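# Return the grip85 gripper to the stand's free slot

## Task

Put the adaptive gripper, tool 'grip85', into the tool stand's slot that is empty. It only counts if the tool ends up fully seated in that slot.

## Robot and tools

Robot: a single arm with a tool changer at its flange. Two tools exist, grip50 and grip85, stored by hanging their plates in the forks of a tool stand; tool_id tells which tool (or none) is attached. All poses, velocities and targets use the scene frame: origin on the table top under the arm base, +z up, +y to the left when facing +x. The reported pose is the centre of the changer face; the face's own z axis points away from the arm. Printed poses can be off by a few cm.

ROW FORMAT (shared by execute_actions and move): 14 numbers in this order: x, y, z (metres, an absolute target for the changer-face centre), qw, qx, qy, qz (absolute target orientation, w first), lock, grip50_position, grip50_force_limit, grip50_speed, grip85_position, grip85_force_limit, grip85_speed. The last seven lie in [-1, 1]. lock: positive = lock, negative = unlock, 0 = keep the previous lock command. Gripper numbers act only when that tool is attached and ready; a 0 is a real command, so to change nothing resend the previous gripper values. grip85_position +1 = fully open (85 mm), pads touch near -0.8, -1 = close until blocked.

execute_actions(actions, cameras): actions is a list of actions; each action is a list of up to 15 rows, one row per 1/30 s step, and a short list repeats its last row to fill 15 steps (0.5 s). A target farther than 0.6 m from the face's current position along any face axis is rejected. Repeat the desired quaternion in every row rather than copying a drifted reported one. Each step the commanded orientation is clipped to within 32 degrees of the measured one, so big turns need several actions; the 'Hand target' line shows where the arm is actually being sent. An empty actions list just reports state. cameras: list of names, [] for none, omitted or ["all"] for all.

move(target, speed, blend, stop_force, zero, blocking, cameras): drives the face in a straight line to an absolute pose, given as one row or a list of up to 15 rows (together limited to 10 s). speed in m/s, 0.002 to 3.6, default 0.25 (rotation up to twice that in rad/s); one value or one per target. blend in metres rounds corners in a list. stop_force in N, 3 to 120: ends the path when push against the travel direction exceeds it; leave it out when moving away from a contact. zero (with stop_force) true re-zeroes first; false counts from the previous zero. blocking=false returns after about 0.5 s while the move continues; not allowed with stop_force. The result adds a 'move:' line: done (within 3 mm and 2 degrees), off_target, moving, held or fault, plus limits=paced (pose clipped) or limits=held (steps withheld). done does not mean nothing was touched.

wait(seconds 0 to 10) lets time pass holding the last command. stop() brakes a running move. zoom_image(camera, region=[x0,y0,x1,y1], at most 504x504 px) enlarges part of the latest image from cam_head_left, cam_head_right or cam_wrist (each 672x504). zero_wrist_force() re-zeroes the wrist sensor. finished_scene(scene) ends the current scene irreversibly; pass its number.

RESULT LINES: face pose and velocities, Joint positions, joint torques (drive output, gravity included), Wrist force/torque in the face's own axes (push from a surface into the arm) plus a peak line, step readings of position, Tool commands, tool readings (n/a while no tool or tool booting), plate_near, locked, unlocked, in_stand, unlock_refused. object_status: 0 moving, 1 blocked opening, 2 blocked closing, 3 reached target or pads met. grip85_position_measured: about 3 open, 230 pads meet.

STAND AND PROCEDURE: a plate hangs in a fork, held by 10 mm stops; slots are 180 mm apart. Fork arms sit 40 to 70 mm each side of the slot middle along the face x axis, their tips 45 mm toward the open side, their tops 18 mm under a hung plate's face. The plate only fits with the face's -y axis pointing toward the fork's open side. Removal is: lift 10 to 30 mm (about 20), slide at least 110 mm out along face -y, then rise. To store, do the reverse: arrive about 20 mm above the seated height and at least 110 mm out on the open side, slide in along face +y centred on the empty slot, then lower until the plate seats. When in_stand = 1, keep still, send lock -1 and wait for unlocked = 1, then back the face off the plate and clear away. Unlocking outside a slot is refused (unlock_refused = 1). If grip85 must first be picked up: align the face centre within about 1 mm and 1 degree of its plate, wait for plate_near = 1, send lock +1 and wait for locked = 1; the gripper then boots (readings n/a) and closes and reopens by itself. Clearances: changer 63 mm wide; contact block 46 mm on face -y; lock motor 58 mm on face +y; a block on the plate behind the face reaches 96 mm on face -y.

HAZARDS: contact torque at a joint limit (142 N m for the three large joints, 26.6 N m for wrist joints) or about 150 N (plus or minus 25) of outside force freezes the arm for 10 s. The arm is stiff, so aim only slightly past a firm contact and go slowly near the stand. Avoid paths near the arm base (shoulder posture can flip). Motors heat when stretched, loaded or pushing; MOTOR HOT appears at 70 °C and braking at 85 °C. Commands lag about 0.09 s or 0.17 to 0.21 s. Anything dropped off the table fails the task; avoid hard hits and slams. Camera calibration (intrinsics and world-to-camera transforms) is supplied and may be off by a few degrees and millimetres.

Each tool is called as a command line: name --argument value for each argument, lists and objects as JSON in quotes; but a table of rows of numbers goes row by row, as --pt "numbers of a row", without its own name.

## Session

execute_actions --actions '[]'

Scene clock: 0.00 s.
end_effector_position=(+0.4465, -0.4524, +0.2181) locked=0 unlocked=1 plate_near=0 in_stand=0 unlock_refused=0 tool_id=none grip50_position_measured=n/a grip50_object_status=n/a grip85_position_measured=n/a grip85_object_status=n/a end_effector_quat_wxyz=(+0.336, +0.718, -0.151, -0.590)
Joint positions: [-0.734 -0.689 1.074 -0.569 -2.655 0.555]
Joint velocities: within noise
Joint torques (N m): no reading
Motor temperatures (°C): [36 26 29 41 35 40]
Wrist force (N): no reading
Wrist torque (N m): no reading
Wrist force, peak (N): no reading
Hand target: +0.4465, -0.4524, +0.2181; +0.336, +0.718, -0.151, -0.590
Tool commands: tool/lock=+0.0 tool/grip50_position=+1.0 tool/grip50_force_limit=+1.0 tool/grip50_speed=+1.0 tool/grip85_position=+1.0 tool/grip85_force_limit=+1.0 tool/grip85_speed=+1.0

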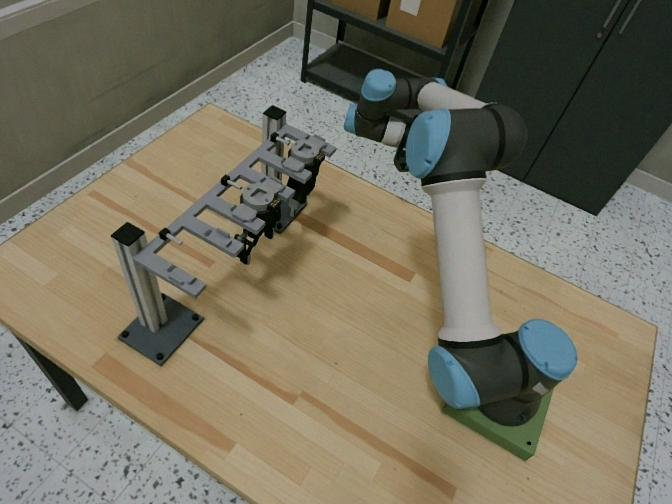

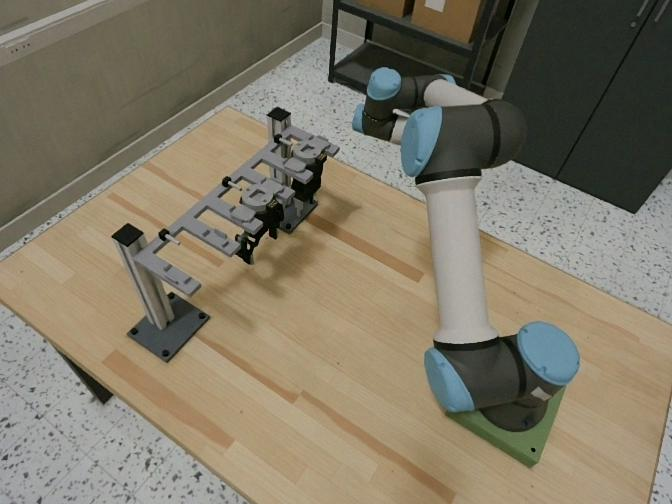

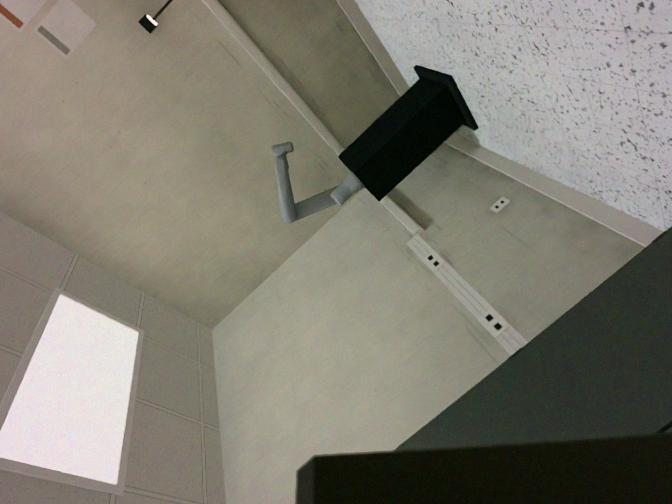

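zoom_image --camera "cam_head_left" --region '[110, 90, 350, 270]'

zoom_image --camera "cam_head_right" --region '[110, 90, 350, 270]'

Scaled by 2.100 from the camera's 672x504 image, which has a finer 960x720 frame.

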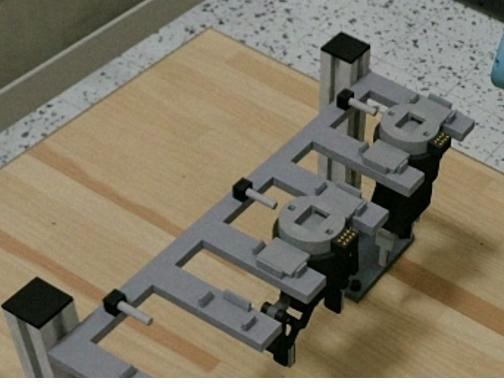

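Scaled by 2.100 from the camera's 672x504 image, which has a finer 960x720 frame.

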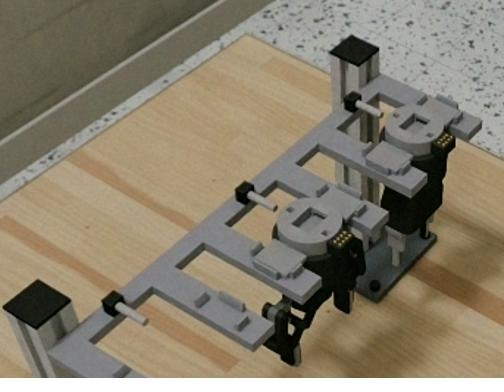

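move --pt "0.42 -0.42 0.45 0 0.7071 0.7071 0 0 1 1 1 1 1 1" --pt "0.59 0.047 0.50 0 0.7071 0.7071 0 0 1 1 1 1 1 1" --speed 0.4

Scene clock: 50.77 s.
end_effector_position=(+0.5900, +0.0469, +0.4999) locked=0 unlocked=1 plate_near=0 in_stand=0 unlock_refused=0 tool_id=none grip50_position_measured=n/a grip50_object_status=n/a grip85_position_measured=n/a grip85_object_status=n/a end_effector_quat_wxyz=(+0.000, +0.707, +0.707, +0.000)
Joint positions: [-0.11 -1.374 1.268 -1.468 -1.561 -1.729]
Joint velocities: within noise
Joint torques (N m): [6.56 -38.98 -35.37 -3.86 1.18 2.11]
Motor temperatures (°C): [35 26 29 40 34 40]
Wrist force (N): [3.0 -0.3 -2.4]
Wrist torque (N m): [-0.75 -0.18 -0.60]
Wrist force, peak (N): [8.0 1.5 -3.3]
Hand target: +0.5900, +0.0470, +0.5000; +0.000, +0.707, +0.707, +0.000
Off the commanded pose: 0.000 m, 0 deg.
move: done
camera_calibration:
cam_wrist: T_world_to_cam=[[0.0310243, 0.998502, 0.0450734, -0.074482], [0.937041, -0.0447488, 0.34634, -0.672657], [0.347838, 0.0314907, -0.937026, 0.303817], [0, 0, 0, 1]] pos_world=[0.526939, 0.0347024, 0.521009]

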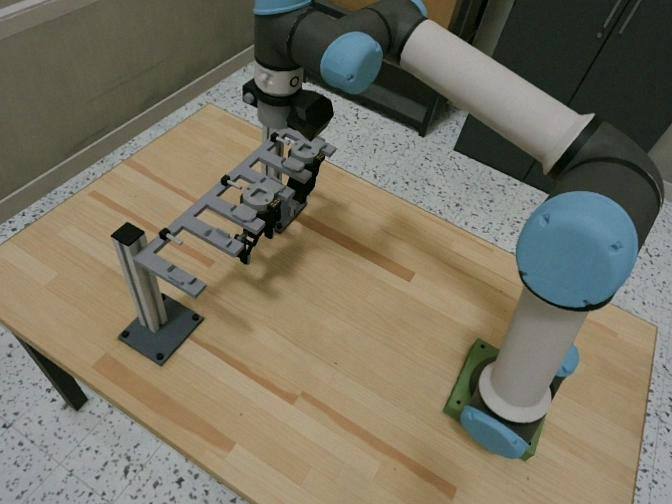

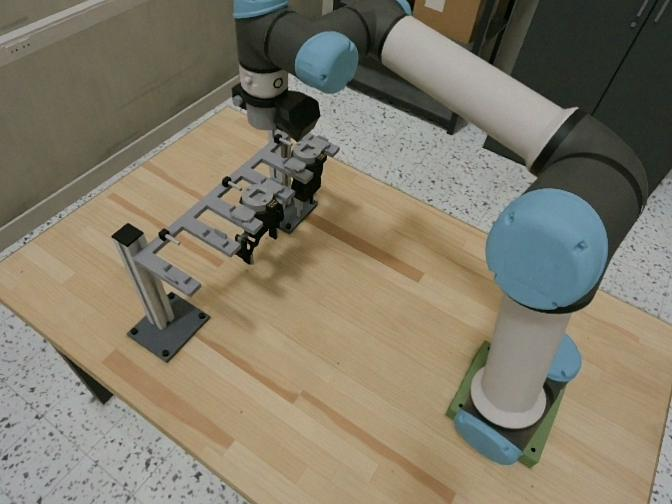

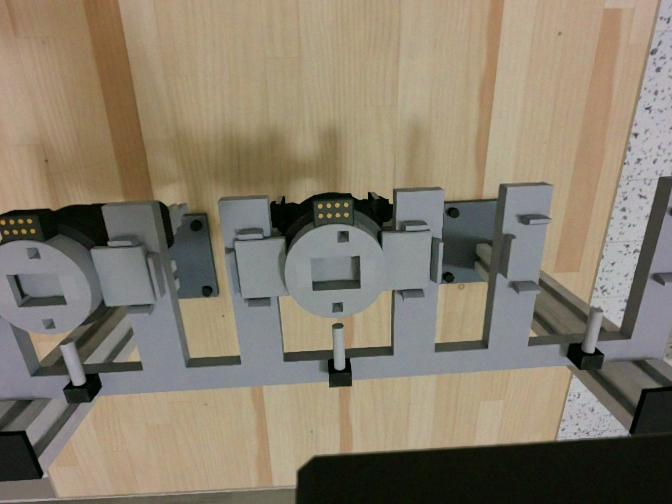

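zoom_image --camera "cam_wrist" --region '[200, 170, 460, 400]'

zoom_image --camera "cam_wrist" --region '[0, 170, 260, 400]'

zoom_image --camera "cam_wrist" --region '[412, 170, 672, 400]'

Scaled by 1.938 from the camera's 672x504 image, which has a finer 960x720 frame.

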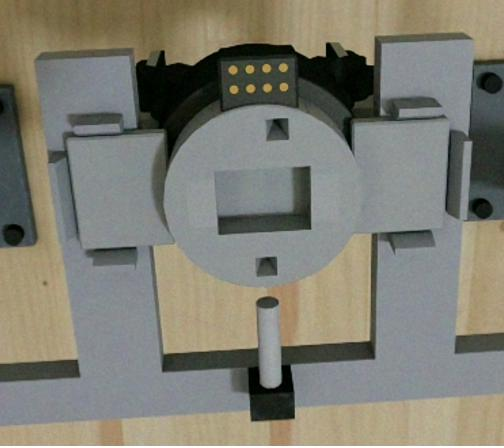

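Scaled by 1.938 from the camera's 672x504 image, which has a finer 960x720 frame.

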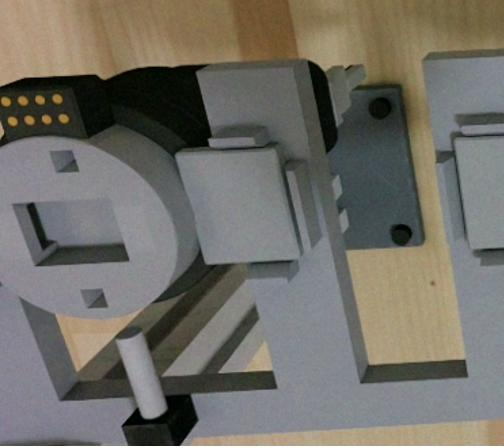

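Scaled by 1.938 from the camera's 672x504 image, which has a finer 960x720 frame.

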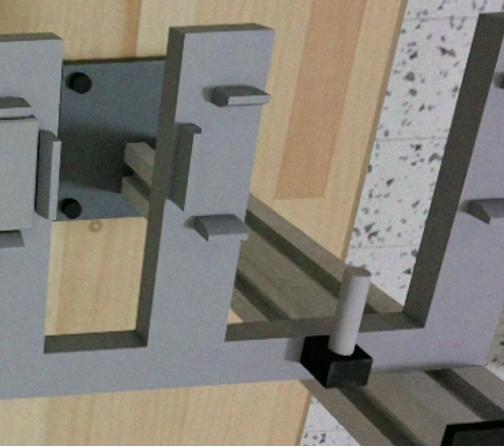

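move --target '[0.6198,0.0433,0.37,0,0.7042,0.7100,0,0,1,1,1,1,1,1]' --cameras '["cam_wrist"]'

zoom_image --camera "cam_wrist" --region '[84, 150, 588, 504]'

Scene clock: 78.83 s.
end_effector_position=(+0.6198, +0.0433, +0.3701) locked=0 unlocked=1 plate_near=0 in_stand=0 unlock_refused=0 tool_id=none grip50_position_measured=n/a grip50_object_status=n/a grip85_position_measured=n/a grip85_object_status=n/a end_effector_quat_wxyz=(+0.000, +0.704, +0.710, +0.000)
Joint positions: [-0.106 -1.285 1.488 -1.778 -1.561 -1.734]
Joint velocities: within noise
Joint torques (N m): [3.61 -46.12 -19.44 -4.52 -1.4 -0.19]
Motor temperatures (°C): [35 27 29 40 34 39]
Wrist force (N): [2.7 -0.5 -2.8]
Wrist torque (N m): [-0.75 -0.18 -0.59]
Wrist force, peak (N): [2.9 -0.8 -6.7]
Hand target: +0.6198, +0.0433, +0.3700; +0.000, +0.704, +0.710, +0.000
Off the commanded pose: 0.000 m, 0 deg.
move: done
camera_calibration:
cam_wrist: T_world_to_cam=[[0.022823, 0.998716, 0.0452323, -0.060979], [0.937343, -0.0371102, 0.346426, -0.656352], [0.347659, 0.0344917, -0.936986, 0.171906], [0, 0, 0, 1]] pos_world=[0.556854, 0.030614, 0.391209]
Images, in order (width x height): cam_wrist 672x504.

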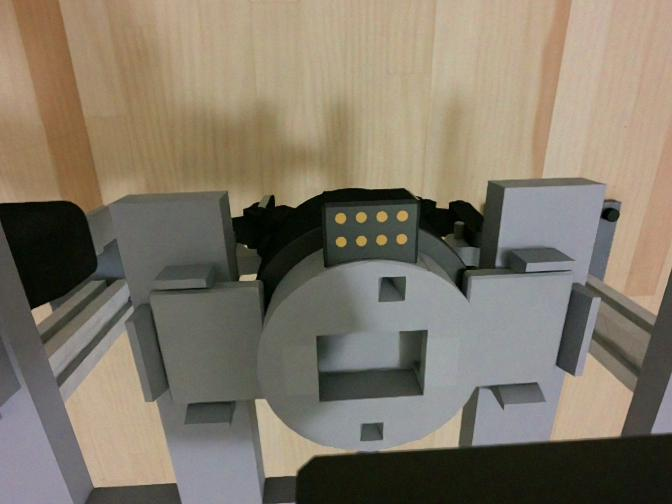

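Scaled by 1.000.

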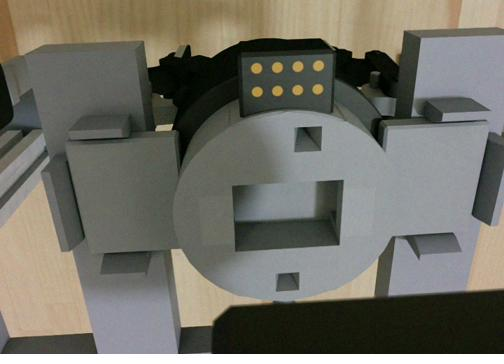

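move --target '[0.6215,0.0435,0.40,0,0.7042,0.7100,0,0,1,1,1,1,1,1]' --cameras '["cam_wrist"]'

zoom_image --camera "cam_wrist" --region '[240, 180, 480, 420]'

move --pt "0.6215 0.0435 0.40 0 0.0042 1.0 0 0 1 1 1 1 1 1" --pt "0.6215 0.0435 0.40 0 -0.7100 0.7042 0 0 1 1 1 1 1 1" --cameras '["cam_wrist"]' --speed 0.5

zoom_image --camera "cam_wrist" --region '[240, 180, 480, 420]'

Scene clock: 94.37 s.
end_effector_position=(+0.6215, +0.0435, +0.4001) locked=0 unlocked=1 plate_near=0 in_stand=0 unlock_refused=0 tool_id=none grip50_position_measured=n/a grip50_object_status=n/a grip85_position_measured=n/a grip85_object_status=n/a end_effector_quat_wxyz=(+0.000, +0.704, +0.710, +0.000)
Joint positions: [-0.106 -1.293 1.421 -1.703 -1.561 -1.733]
Joint velocities: within noise
Joint torques (N m): [6.84 -40.27 -19.35 -4.4 -1.41 2.06]
Motor temperatures (°C): [35 27 29 40 34 39]
Wrist force (N): [2.7 -0.4 -3.1]
Wrist torque (N m): [-0.74 -0.15 -0.56]
Wrist force, peak (N): [2.8 -0.5 -4.1]
Hand target: +0.6215, +0.0435, +0.4000; +0.000, +0.704, +0.710, +0.000
Off the commanded pose: 0.000 m, 0 deg.
move: done
camera_calibration:
cam_wrist: T_world_to_cam=[[0.0229438, 0.998716, 0.0451758, -0.0626181], [0.937275, -0.0372103, 0.346599, -0.668363], [0.347835, 0.0343898, -0.936925, 0.199298], [0, 0, 0, 1]] pos_world=[0.558554, 0.0308139, 0.421209]
Images, in order (width x height): cam_wrist 672x504.

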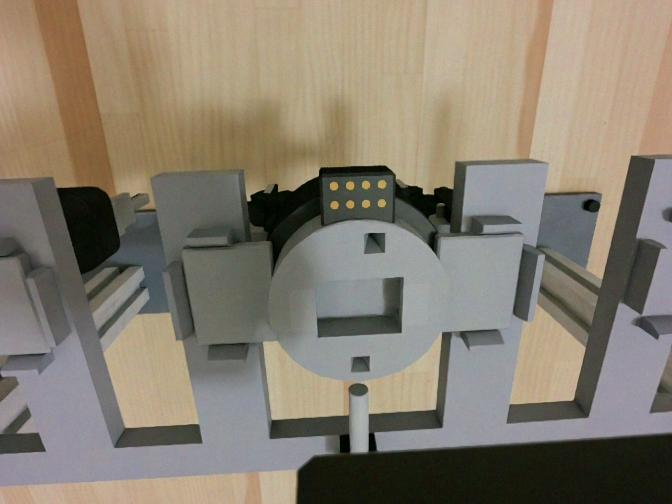

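Scaled by 2.100 from the camera's 672x504 image, which has a finer 960x720 frame.

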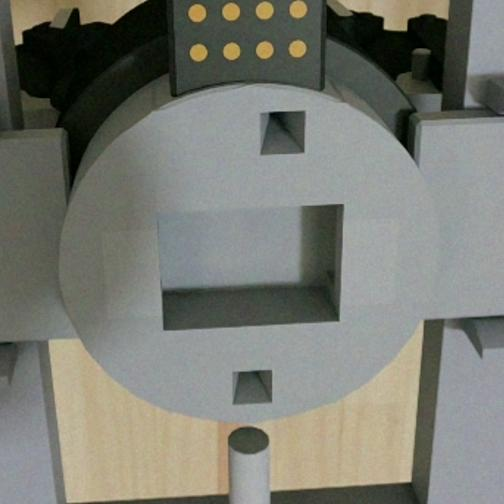

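Scene clock: 98.30 s.
end_effector_position=(+0.6215, +0.0435, +0.4000) locked=0 unlocked=1 plate_near=0 in_stand=0 unlock_refused=0 tool_id=none grip50_position_measured=n/a grip50_object_status=n/a grip85_position_measured=n/a grip85_object_status=n/a end_effector_quat_wxyz=(+0.000, +0.710, -0.704, +0.000)
Joint positions: [-0.106 -1.293 1.421 -1.703 -1.561 -4.874]
Joint velocities: within noise
Joint torques (N m): [-8.53 -46.85 -20.46 -2.04 1.71 -2.46]
Motor temperatures (°C): [35 27 29 40 34 39]
Wrist force (N): [2.6 -0.6 -2.5]
Wrist torque (N m): [-0.76 -0.15 -0.58]
Wrist force, peak (N): [2.6 -0.9 -3.3]
Hand target: +0.6215, +0.0435, +0.4000; +0.000, +0.710, -0.704, +0.000
Off the commanded pose: 0.000 m, 0 deg.
move: done
camera_calibration:
cam_wrist: T_world_to_cam=[[-0.023305, -0.998711, 0.0450908, 0.0530769], [-0.937344, 0.0375117, 0.34638, 0.49359], [-0.347625, -0.0341932, -0.93701, 0.634435], [0, 0, 0, 1]] pos_world=[0.684446, 0.0561865, 0.421109]
Images, in order (width x height): cam_wrist 672x504.

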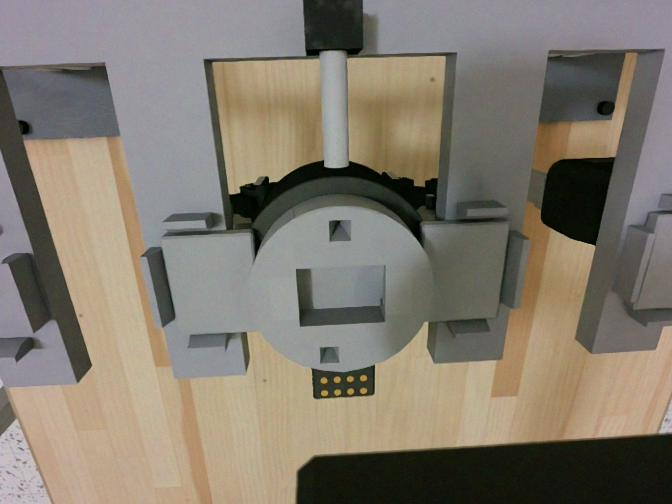

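Scaled by 2.100 from the camera's 672x504 image, which has a finer 960x720 frame.

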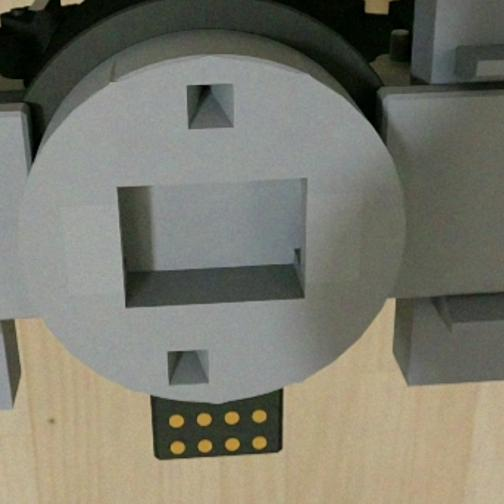

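move --pt "0.6238 0.0466 0.40 0 0.0042 1.0 0 0 1 1 1 1 1 1" --pt "0.6239 0.0466 0.38 0 0.7038 0.7104 0 0 1 1 1 1 1 1" --pt "0.6239 0.0466 0.32 0 0.7038 0.7104 0 0 1 1 1 1 1 1" --cameras '["cam_wrist"]' --speed '[0.5,0.5,0.1]'

move --target '[0.6239,0.0466,0.29,0,0.7038,0.7104,0,0,1,1,1,1,1,1]' --cameras '["cam_wrist"]' --speed 0.008 --stop_force 12

Scene clock: 121.57 s.
end_effector_position=(+0.6239, +0.0466, +0.3199) locked=0 unlocked=1 plate_near=0 in_stand=0 unlock_refused=0 tool_id=none grip50_position_measured=n/a grip50_object_status=n/a grip85_position_measured=n/a grip85_object_status=n/a end_effector_quat_wxyz=(+0.000, +0.704, +0.710, +0.000)
Joint positions: [-0.099 -1.243 1.564 -1.896 -1.561 -1.727]
Joint velocities: within noise
Joint torques (N m): [6.23 -56.42 -27.24 -3.69 0.25 1.86]
Motor temperatures (°C): [35 27 29 40 34 39]
Wrist force (N): [2.6 -0.5 -2.9]
Wrist torque (N m): [-0.75 -0.17 -0.60]
Wrist force, peak (N): [2.4 -0.5 -5.1]
Hand target: +0.6239, +0.0466, +0.3200; +0.000, +0.704, +0.710, +0.000
Off the commanded pose: 0.000 m, 0 deg.
move: done
camera_calibration:
cam_wrist: T_world_to_cam=[[0.0218868, 0.998739, 0.0451831, -0.0614582], [0.93744, -0.0362083, 0.346258, -0.642716], [0.347457, 0.034778, -0.937051, 0.123458], [0, 0, 0, 1]] pos_world=[0.560956, 0.0338154, 0.341009]
Images, in order (width x height): cam_wrist 672x504.

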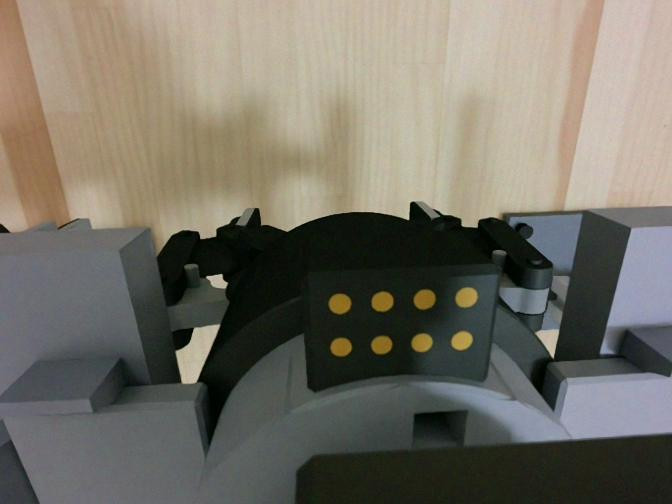

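Scene clock: 125.07 s.
end_effector_position=(+0.6239, +0.0466, +0.3008) locked=0 unlocked=1 plate_near=1 in_stand=1 unlock_refused=0 tool_id=none grip50_position_measured=n/a grip50_object_status=n/a grip85_position_measured=n/a grip85_object_status=n/a end_effector_quat_wxyz=(+0.000, +0.704, +0.710, +0.000)
Joint positions: [-0.099 -1.228 1.595 -1.942 -1.561 -1.727]
Joint velocities: within noise
Joint torques (N m): [5.46 -51.16 -27.18 -0.78 2.18 1.46]
Motor temperatures (°C): [35 27 29 40 34 39]
Wrist force (N): [2.5 0.3 -13.8]
Wrist torque (N m): [-1.03 -0.06 -0.56]
Wrist force, peak (N): [2.4 -8.5 -26.5]
Hand target: +0.6239, +0.0466, +0.3008; +0.000, +0.704, +0.710, +0.000
Off the commanded pose: 0.011 m, 0 deg.
move: contact
camera_calibration:
cam_wrist: T_world_to_cam=[[0.021872, 0.998739, 0.0451873, -0.0605837], [0.937363, -0.0362035, 0.346467, -0.636092], [0.347666, 0.034779, -0.936973, 0.105325], [0, 0, 0, 1]] pos_world=[0.560956, 0.0338155, 0.321809]
Images, in order (width x height): cam_wrist 672x504.

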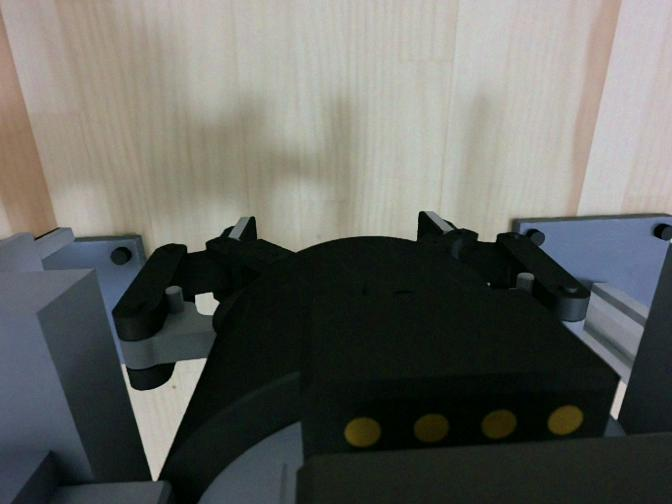

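execute_actions --actions '[[[0.6239,0.0466,0.3008,0,0.7038,0.7104,0,1,1,1,1,1,1,1]]]' --cameras '[]'

wait --seconds 1.5 --cameras '[]'

Scene clock: 133.63 s.
end_effector_position=(+0.6239, +0.0466, +0.3008) locked=0 unlocked=0 plate_near=1 in_stand=1 unlock_refused=0 tool_id=none grip50_position_measured=n/a grip50_object_status=n/a grip85_position_measured=n/a grip85_object_status=n/a end_effector_quat_wxyz=(+0.000, +0.704, +0.710, +0.000)
Joint positions: [-0.099 -1.228 1.595 -1.942 -1.561 -1.727]
Joint velocities: within noise
Joint torques (N m): [-2.37 -51.13 -27.93 -1.16 1.52 -0.99]
Motor temperatures (°C): [35 27 29 40 34 39]
Wrist force (N): [0.0 -1.7 -10.1]
Wrist torque (N m): [-1.11 0.89 -0.57]
Wrist force, peak (N): [2.6 0.6 -13.7]
Hand target: +0.6239, +0.0466, +0.3008; +0.000, +0.704, +0.710, +0.000
Tool commands: tool/lock=+0.0 tool/grip50_position=+1.0 tool/grip50_force_limit=+1.0 tool/grip50_speed=+1.0 tool/grip85_position=+1.0 tool/grip85_force_limit=+1.0 tool/grip85_speed=+1.0
Off the commanded pose: 0.000 m, 0 deg.
Step readings (end_effector_position):
0: (+0.6239, +0.0466, +0.3008)
1: (+0.6239, +0.0466, +0.3008)
2: (+0.6239, +0.0466, +0.3008)
4: (+0.6239, +0.0466, +0.3008)
8: (+0.6239, +0.0466, +0.3008)
15: (+0.6239, +0.0466, +0.3008)
No camera images: "cameras" was empty.

Scene clock: 135.13 s.
end_effector_position=(+0.6239, +0.0466, +0.3008) locked=1 unlocked=0 plate_near=1 in_stand=1 unlock_refused=0 tool_id=grip85 grip50_position_measured=n/a grip50_object_status=n/a grip85_position_measured=n/a grip85_object_status=n/a end_effector_quat_wxyz=(+0.000, +0.704, +0.710, +0.000)
Joint positions: [-0.099 -1.228 1.595 -1.942 -1.561 -1.727]
Joint velocities: within noise
Joint torques (N m): [-7.09 -31.53 -15.86 -3.25 -2.79 -1.59]
Motor temperatures (°C): [35 27 29 40 34 39]
Wrist force (N): [0.1 0.5 -22.9]
Wrist torque (N m): [-1.12 0.85 -0.49]
Wrist force, peak (N): [0.1 0.5 -22.9]
Hand target: +0.6239, +0.0466, +0.3008; +0.000, +0.704, +0.710, +0.000
Tool commands: tool/lock=+0.0 tool/grip50_position=+1.0 tool/grip50_force_limit=+1.0 tool/grip50_speed=+1.0 tool/grip85_position=+1.0 tool/grip85_force_limit=+1.0 tool/grip85_speed=+1.0
Off the commanded pose: 0.000 m, 0 deg.
wait: 1.50 s; at rest by 0.17 s
No camera images: "cameras" was empty.

move --pt "0.6239 0.0466 0.3218 0 0.7038 0.7104 0 0 1 1 1 1 1 1" --pt "0.4839 0.0453 0.3218 0 0.7038 0.7104 0 0 1 1 1 1 1 1" --pt "0.4822 0.2253 0.3218 0 0.7038 0.7104 0 0 1 1 1 1 1 1" --speed '[0.05,0.15,0.25]'

zoom_image --camera "cam_head_left" --region '[110, 110, 350, 340]'

Scene clock: 141.87 s.
end_effector_position=(+0.4822, +0.2252, +0.3217) locked=1 unlocked=0 plate_near=1 in_stand=0 unlock_refused=0 tool_id=grip85 grip50_position_measured=n/a grip50_object_status=n/a grip85_position_measured=3 grip85_object_status=3 end_effector_quat_wxyz=(+0.000, +0.704, +0.710, +0.000)
Joint positions: [0.225 -1.463 1.832 -1.947 -1.563 -1.403]
Joint velocities: within noise
Joint torques (N m): [7.08 -45.89 -34.31 -5.76 1.29 1.95]
Motor temperatures (°C): [35 27 29 40 34 39]
Wrist force (N): [2.6 -1.3 -2.8]
Wrist torque (N m): [-0.77 -0.21 -0.57]
Wrist force, peak (N): [0.0 -0.8 -24.4]
Hand target: +0.4822, +0.2253, +0.3218; +0.000, +0.704, +0.710, +0.000
Off the commanded pose: 0.000 m, 0 deg.
move: done
camera_calibration:
cam_wrist: T_world_to_cam=[[0.021639, 0.998753, 0.0449811, -0.236644], [0.937444, -0.0359061, 0.346279, -0.50411], [0.347462, 0.0346741, -0.937053, 0.168189], [0, 0, 0, 1]] pos_world=[0.419257, 0.212416, 0.342809]

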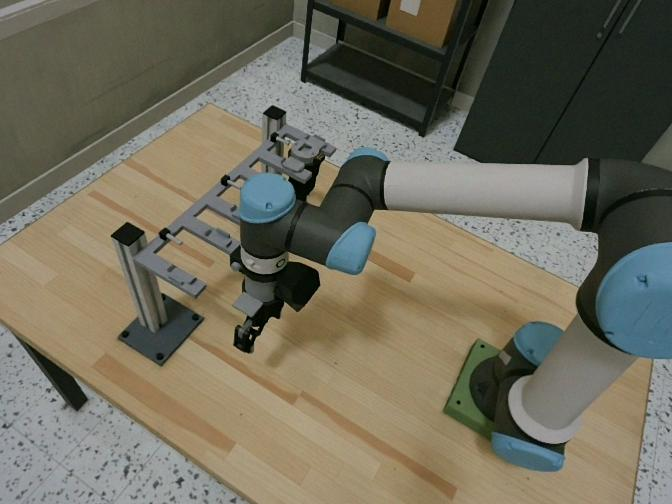

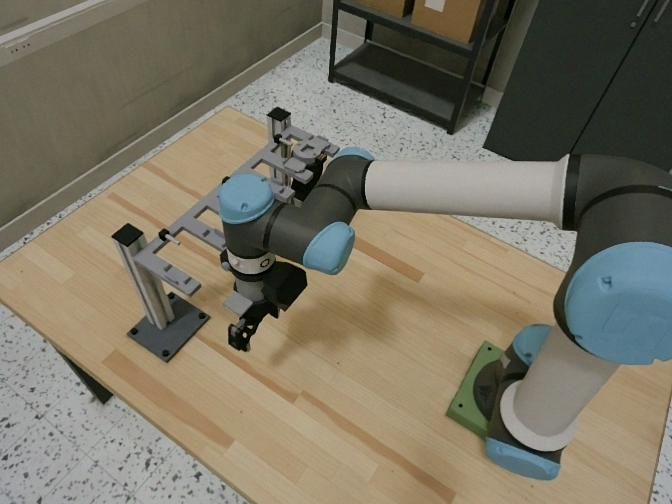

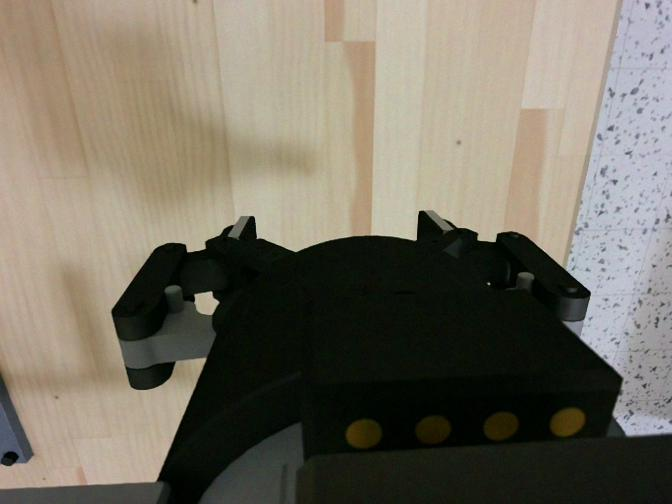

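Scaled by 2.100 from the camera's 672x504 image, which has a finer 960x720 frame.

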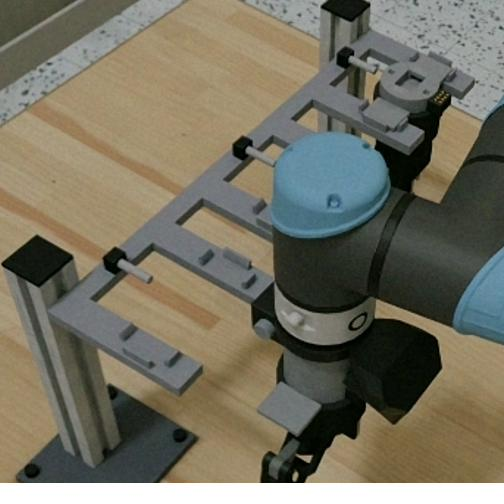

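move --target '[0.6222,0.2266,0.3218,0,0.7038,0.7104,0,0,1,1,1,1,1,1]' --speed 0.12

move --target '[0.6222,0.2266,0.2978,0,0.7038,0.7104,0,0,1,1,1,1,1,1]' --speed 0.008 --stop_force 15

zoom_image --camera "cam_head_left" --region '[110, 110, 350, 340]'

Scene clock: 148.00 s.
end_effector_position=(+0.6222, +0.2265, +0.3218) locked=1 unlocked=0 plate_near=1 in_stand=0 unlock_refused=0 tool_id=grip85 grip50_position_measured=n/a grip50_object_status=n/a grip85_position_measured=3 grip85_object_status=3 end_effector_quat_wxyz=(+0.000, +0.704, +0.710, +0.000)
Joint positions: [0.189 -1.164 1.444 -1.858 -1.562 -1.439]
Joint velocities: within noise
Joint torques (N m): [6.89 -56.57 -39.92 -5.1 1.1 2.14]
Motor temperatures (°C): [35 27 29 40 34 39]
Wrist force (N): [2.5 -0.9 -2.3]
Wrist torque (N m): [-0.79 -0.17 -0.57]
Wrist force, peak (N): [2.9 -5.3 -3.2]
Hand target: +0.6222, +0.2266, +0.3218; +0.000, +0.704, +0.710, +0.000
Off the commanded pose: 0.000 m, 0 deg.
move: done
camera_calibration:
cam_wrist: T_world_to_cam=[[0.021883, 0.998739, 0.0451835, -0.241173], [0.937408, -0.0362081, 0.346346, -0.635243], [0.347545, 0.0347763, -0.937018, 0.119419], [0, 0, 0, 1]] pos_world=[0.559256, 0.213715, 0.342809]

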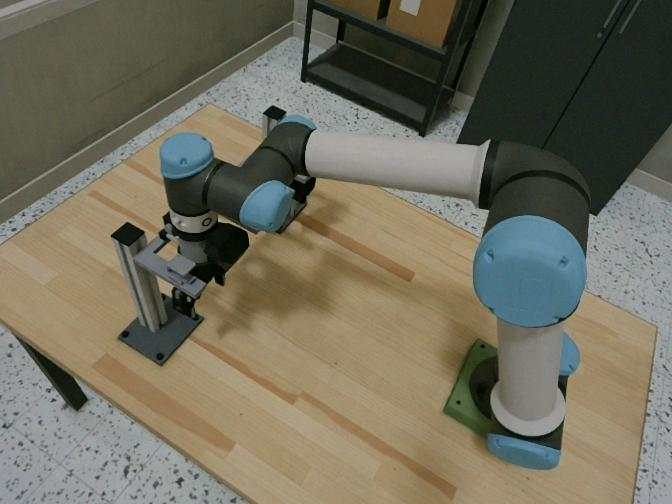

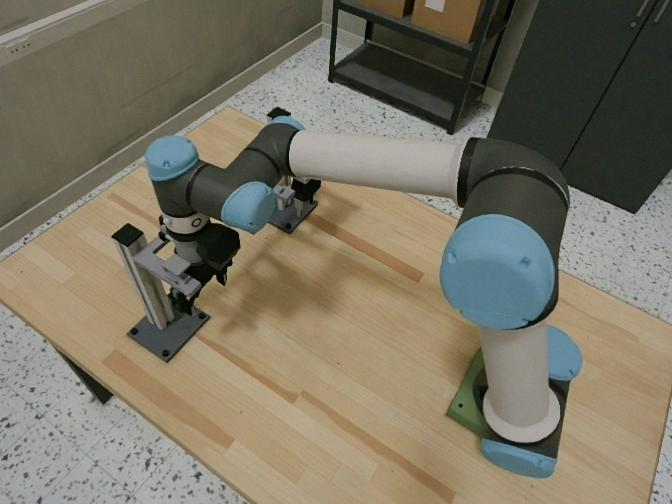

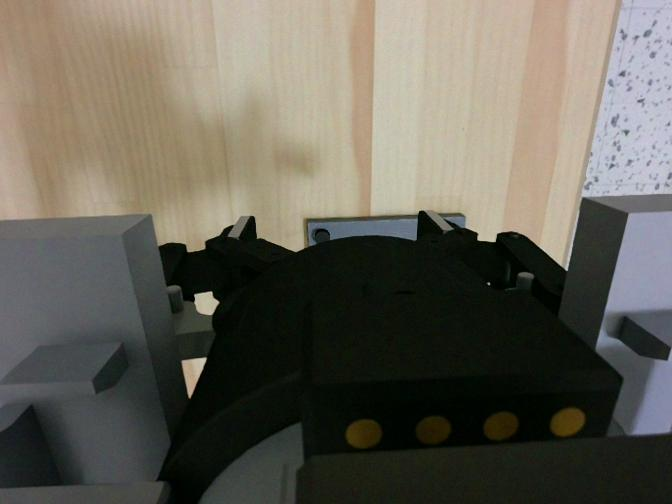

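Scene clock: 150.87 s.
end_effector_position=(+0.6222, +0.2266, +0.3081) locked=1 unlocked=0 plate_near=1 in_stand=0 unlock_refused=0 tool_id=grip85 grip50_position_measured=n/a grip50_object_status=n/a grip85_position_measured=3 grip85_object_status=3 end_effector_quat_wxyz=(+0.000, +0.704, +0.710, +0.000)
Joint positions: [0.189 -1.154 1.466 -1.89 -1.562 -1.439]
Joint velocities: within noise
Joint torques (N m): [-11.16 -62.63 -41.67 -7.56 -1.96 1.56]
Motor temperatures (°C): [35 27 29 40 34 39]
Wrist force (N): [2.0 -23.6 -10.7]
Wrist torque (N m): [-0.58 0.25 -1.75]
Wrist force, peak (N): [0.4 -29.9 -21.6]
Hand target: +0.6222, +0.2266, +0.3081; +0.000, +0.704, +0.710, +0.000
Off the commanded pose: 0.010 m, 0 deg.
move: contact
camera_calibration:
cam_wrist: T_world_to_cam=[[0.0217849, 0.998743, 0.0451458, -0.24059], [0.93741, -0.0361031, 0.346352, -0.630461], [0.347546, 0.0347749, -0.937018, 0.106707], [0, 0, 0, 1]] pos_world=[0.559156, 0.213816, 0.329209]

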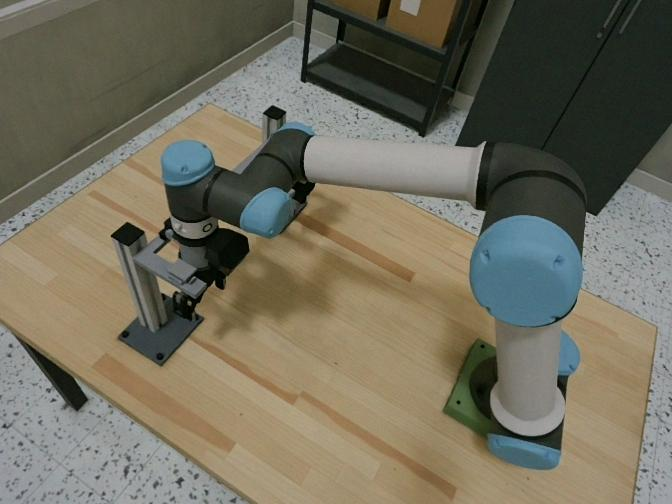

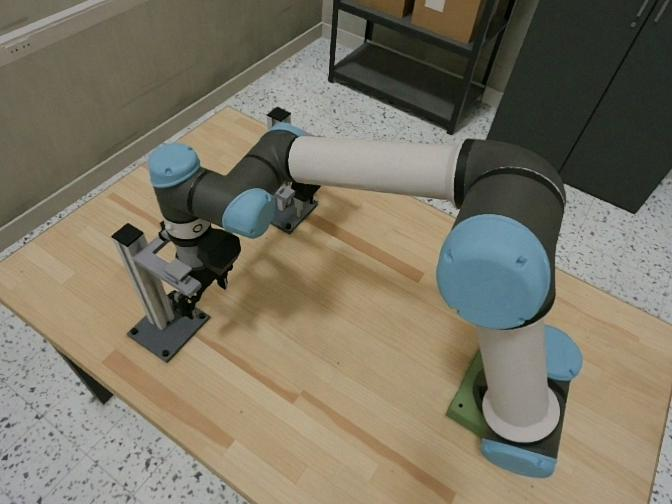

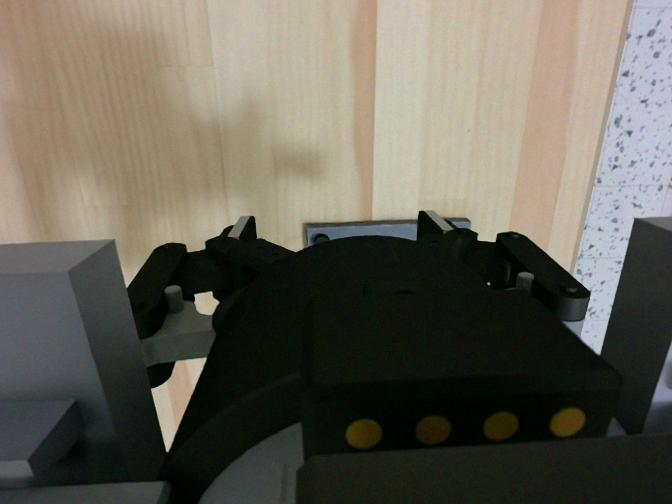

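Scaled by 2.100 from the camera's 672x504 image, which has a finer 960x720 frame.

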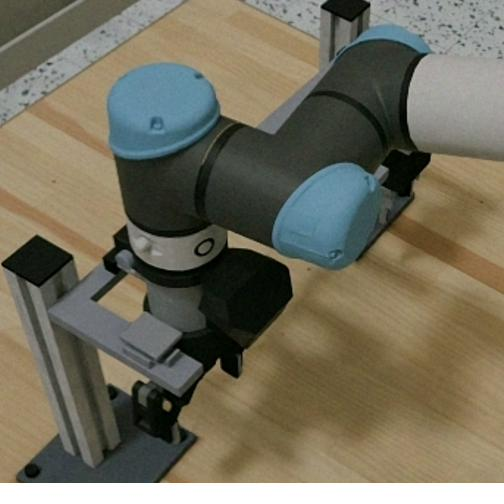

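move --pt "0.6222 0.2266 0.3128 0 0.7038 0.7104 0 0 1 1 1 1 1 1" --pt "0.6210 0.2266 0.3128 0 0.7038 0.7104 0 0 1 1 1 1 1 1" --speed 0.03 --cameras '[]'

move --target '[0.6210,0.2266,0.2978,0,0.7038,0.7104,0,0,1,1,1,1,1,1]' --speed 0.008 --stop_force 15 --cameras '[]'

Scene clock: 157.30 s.
end_effector_position=(+0.6209, +0.2265, +0.3129) locked=1 unlocked=0 plate_near=1 in_stand=0 unlock_refused=0 tool_id=grip85 grip50_position_measured=n/a grip50_object_status=n/a grip85_position_measured=3 grip85_object_status=3 end_effector_quat_wxyz=(+0.000, +0.704, +0.710, +0.000)
Joint positions: [0.189 -1.16 1.463 -1.88 -1.562 -1.439]
Joint velocities: within noise
Joint torques (N m): [7.27 -50.83 -39.8 -4.95 -1.74 2.21]
Motor temperatures (°C): [35 27 29 40 34 39]
Wrist force (N): [2.7 -1.0 -2.7]
Wrist torque (N m): [-0.80 -0.17 -0.58]
Wrist force, peak (N): [2.3 -23.6 -10.5]
Hand target: +0.6210, +0.2266, +0.3128; +0.000, +0.704, +0.710, +0.000
Off the commanded pose: 0.000 m, 0 deg.
move: done
No camera images: "cameras" was empty.

Scene clock: 159.87 s.
end_effector_position=(+0.6210, +0.2266, +0.3012) locked=1 unlocked=0 plate_near=1 in_stand=1 unlock_refused=0 tool_id=grip85 grip50_position_measured=n/a grip50_object_status=n/a grip85_position_measured=3 grip85_object_status=3 end_effector_quat_wxyz=(+0.000, +0.704, +0.710, +0.000)
Joint positions: [0.19 -1.151 1.481 -1.907 -1.562 -1.439]
Joint velocities: within noise
Joint torques (N m): [3.78 -56.77 -35.92 -4.62 -2.07 2.67]
Motor temperatures (°C): [35 27 29 40 34 39]
Wrist force (N): [-2.0 -18.7 -19.5]
Wrist torque (N m): [-0.85 0.70 -1.48]
Wrist force, peak (N): [-5.0 -25.8 -30.3]
Hand target: +0.6210, +0.2266, +0.3012; +0.000, +0.704, +0.710, +0.000
Off the commanded pose: 0.003 m, 0 deg.
move: contact
No camera images: "cameras" was empty.

move --target '[0.6205,0.2266,0.3012,0,0.7038,0.7104,0,0,1,1,1,1,1,1]' --speed 0.01 --cameras '[]'

move --target '[0.6205,0.2266,0.2982,0,0.7038,0.7104,0,0,1,1,1,1,1,1]' --speed 0.004 --stop_force 15 --cameras '[]'

Scene clock: 164.00 s.
end_effector_position=(+0.6205, +0.2266, +0.3012) locked=1 unlocked=0 plate_near=1 in_stand=1 unlock_refused=0 tool_id=grip85 grip50_position_measured=n/a grip50_object_status=n/a grip85_position_measured=3 grip85_object_status=3 end_effector_quat_wxyz=(+0.000, +0.704, +0.710, +0.000)
Joint positions: [0.19 -1.152 1.482 -1.908 -1.562 -1.439]
Joint velocities: within noise
Joint torques (N m): [7.41 -62.75 -21.25 -4.27 -2.15 2.06]
Motor temperatures (°C): [35 27 29 40 34 39]
Wrist force (N): [3.4 0.4 -11.2]
Wrist torque (N m): [-1.02 0.31 -0.48]
Wrist force, peak (N): [-1.8 -18.7 -19.6]
Hand target: +0.6205, +0.2266, +0.3012; +0.000, +0.704, +0.710, +0.000
Off the commanded pose: 0.000 m, 0 deg.
move: done
No camera images: "cameras" was empty.

Scene clock: 165.20 s.
end_effector_position=(+0.6205, +0.2266, +0.3009) locked=1 unlocked=0 plate_near=1 in_stand=1 unlock_refused=0 tool_id=grip85 grip50_position_measured=n/a grip50_object_status=n/a grip85_position_measured=3 grip85_object_status=3 end_effector_quat_wxyz=(+0.000, +0.704, +0.710, +0.000)
Joint positions: [0.19 -1.152 1.483 -1.909 -1.562 -1.439]
Joint velocities: within noise
Joint torques (N m): [5.5 -54.3 -28.21 -1.05 -2 2.03]
Motor temperatures (°C): [35 27 29 40 34 39]
Wrist force (N): [2.9 -1.2 -23.6]
Wrist torque (N m): [-1.21 1.05 -0.58]
Wrist force, peak (N): [0.5 -7.2 -32.4]
Hand target: +0.6205, +0.2266, +0.3009; +0.000, +0.704, +0.710, +0.000
Off the commanded pose: 0.003 m, 0 deg.
move: contact
No camera images: "cameras" was empty.

execute_actions --actions '[[[0.6205,0.2266,0.3009,0,0.7038,0.7104,0,-1,1,1,1,1,1,1]]]' --cameras '[]'

wait --seconds 1.2 --cameras '[]'

Scene clock: 169.37 s.
end_effector_position=(+0.6205, +0.2266, +0.3009) locked=0 unlocked=0 plate_near=1 in_stand=1 unlock_refused=0 tool_id=none grip50_position_measured=n/a grip50_object_status=n/a grip85_position_measured=n/a grip85_object_status=n/a end_effector_quat_wxyz=(+0.000, +0.704, +0.710, +0.000)
Joint positions: [0.19 -1.152 1.483 -1.908 -1.562 -1.439]
Joint velocities: within noise
Joint torques (N m): [4.3 -31.7 -29.4 -2.22 -2.06 2.03]
Motor temperatures (°C): [35 27 29 40 34 39]
Wrist force (N): [3.5 -4.0 -12.5]
Wrist torque (N m): [-1.08 -0.03 -0.61]
Wrist force, peak (N): [2.9 -1.1 -24.5]
Hand target: +0.6205, +0.2266, +0.3009; +0.000, +0.704, +0.710, +0.000
Tool commands: tool/lock=+0.0 tool/grip50_position=+1.0 tool/grip50_force_limit=+1.0 tool/grip50_speed=+1.0 tool/grip85_position=+1.0 tool/grip85_force_limit=+1.0 tool/grip85_speed=+1.0
Off the commanded pose: 0.000 m, 0 deg.
Step readings (end_effector_position):
0: (+0.6205, +0.2266, +0.3009)
1: (+0.6205, +0.2266, +0.3009)
2: (+0.6205, +0.2266, +0.3009)
4: (+0.6205, +0.2266, +0.3010)
8: (+0.6205, +0.2266, +0.3010)
15: (+0.6205, +0.2266, +0.3009)
No camera images: "cameras" was empty.

Scene clock: 170.57 s.
end_effector_position=(+0.6205, +0.2266, +0.3009) locked=0 unlocked=1 plate_near=1 in_stand=1 unlock_refused=0 tool_id=none grip50_position_measured=n/a grip50_object_status=n/a grip85_position_measured=n/a grip85_object_status=n/a end_effector_quat_wxyz=(+0.000, +0.704, +0.710, +0.000)
Joint positions: [0.19 -1.152 1.483 -1.908 -1.562 -1.439]
Joint velocities: within noise
Joint torques (N m): [5.49 -32.39 -28.43 -3.33 -2.04 1.67]
Motor temperatures (°C): [35 27 29 40 34 39]
Wrist force (N): [3.6 -4.6 -12.4]
Wrist torque (N m): [-1.08 -0.04 -0.61]
Wrist force, peak (N): [3.5 -4.6 -12.9]
Hand target: +0.6205, +0.2266, +0.3009; +0.000, +0.704, +0.710, +0.000
Tool commands: tool/lock=+0.0 tool/grip50_position=+1.0 tool/grip50_force_limit=+1.0 tool/grip50_speed=+1.0 tool/grip85_position=+1.0 tool/grip85_force_limit=+1.0 tool/grip85_speed=+1.0
Off the commanded pose: 0.000 m, 0 deg.
wait: 1.20 s; at rest by 0.17 s
No camera images: "cameras" was empty.

move --pt "0.6205 0.2266 0.315 0 0.7038 0.7104 0 0 1 1 1 1 1 1" --pt "0.6205 0.2266 0.4009 0 0.7038 0.7104 0 0 1 1 1 1 1 1" --speed '[0.04,0.25]'

zoom_image --camera "cam_wrist" --region '[240, 180, 480, 420]'

zoom_image --camera "cam_wrist" --region '[0, 180, 240, 420]'

zoom_image --camera "cam_head_left" --region '[110, 110, 350, 340]'

Scene clock: 175.93 s.
end_effector_position=(+0.6205, +0.2266, +0.4008) locked=0 unlocked=1 plate_near=0 in_stand=0 unlock_refused=0 tool_id=none grip50_position_measured=n/a grip50_object_status=n/a grip85_position_measured=n/a grip85_object_status=n/a end_effector_quat_wxyz=(+0.000, +0.704, +0.710, +0.000)
Joint positions: [0.188 -1.204 1.296 -1.669 -1.562 -1.44]
Joint velocities: within noise
Joint torques (N m): [-3.68 -45.09 -33.93 -1.87 2.15 -1.62]
Motor temperatures (°C): [35 27 29 40 34 39]
Wrist force (N): [3.2 -1.8 -2.5]
Wrist torque (N m): [-0.84 -0.21 -0.58]
Wrist force, peak (N): [3.5 -4.7 -13.0]
Hand target: +0.6205, +0.2266, +0.4009; +0.000, +0.704, +0.710, +0.000
Off the commanded pose: 0.000 m, 0 deg.
move: done
camera_calibration:
cam_wrist: T_world_to_cam=[[0.0218781, 0.998739, 0.0451816, -0.244807], [0.937408, -0.0362028, 0.346346, -0.661044], [0.347545, 0.0347763, -0.937018, 0.194125], [0, 0, 0, 1]] pos_world=[0.557556, 0.213815, 0.421909]

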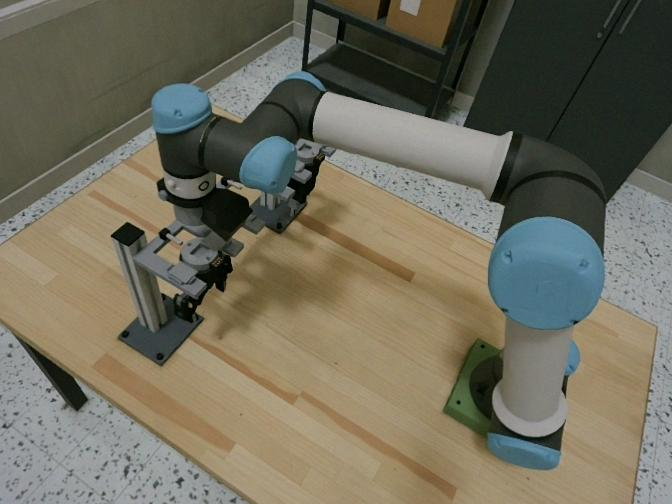

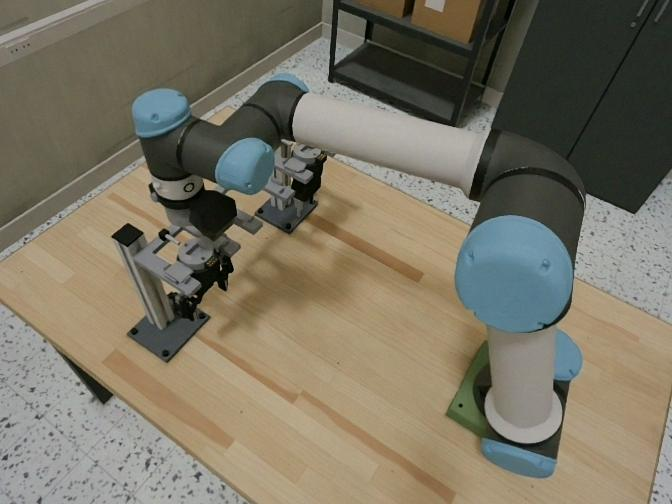

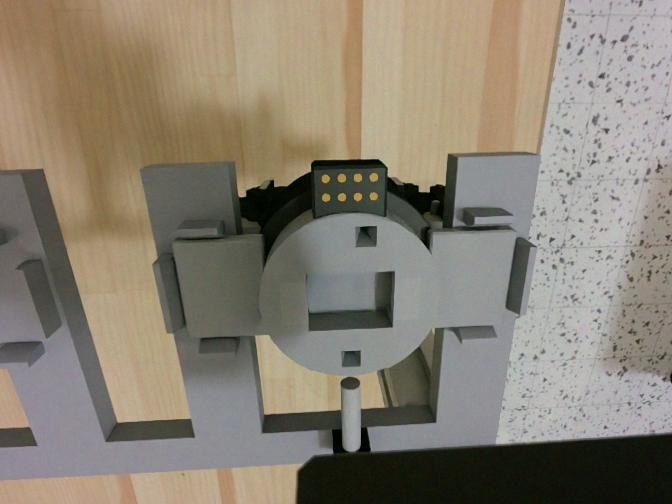

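Scaled by 2.100 from the camera's 672x504 image, which has a finer 960x720 frame.

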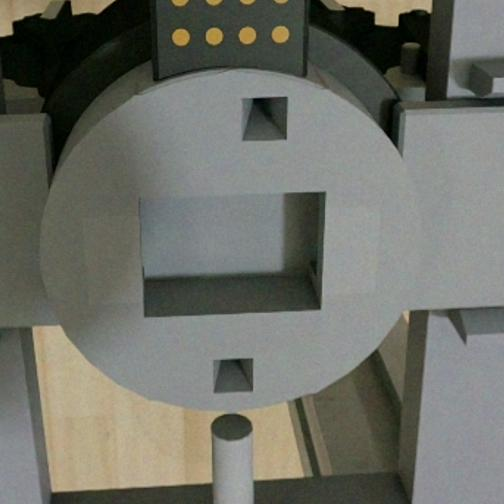

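Scaled by 2.100 from the camera's 672x504 image, which has a finer 960x720 frame.

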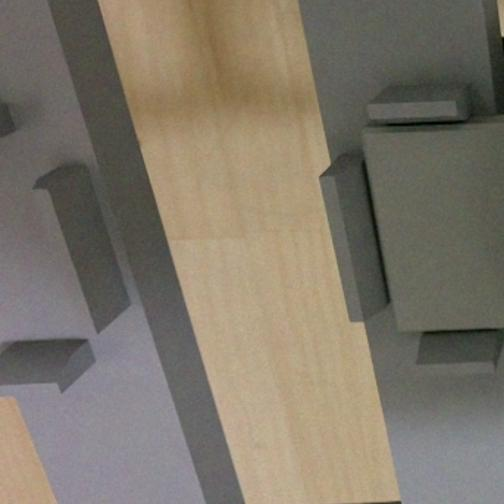

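Scaled by 2.100 from the camera's 672x504 image, which has a finer 960x720 frame.

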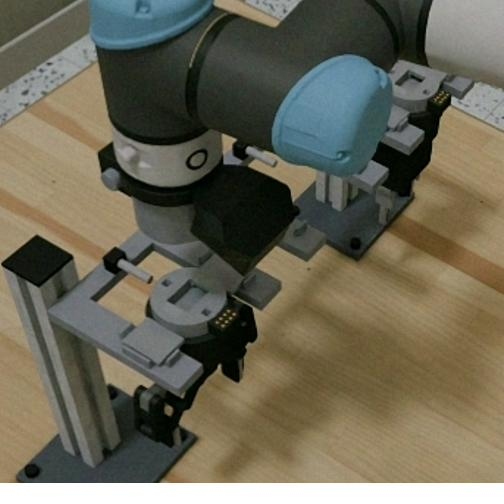

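finished_scene --scene 1

The scene is finished: the task was done.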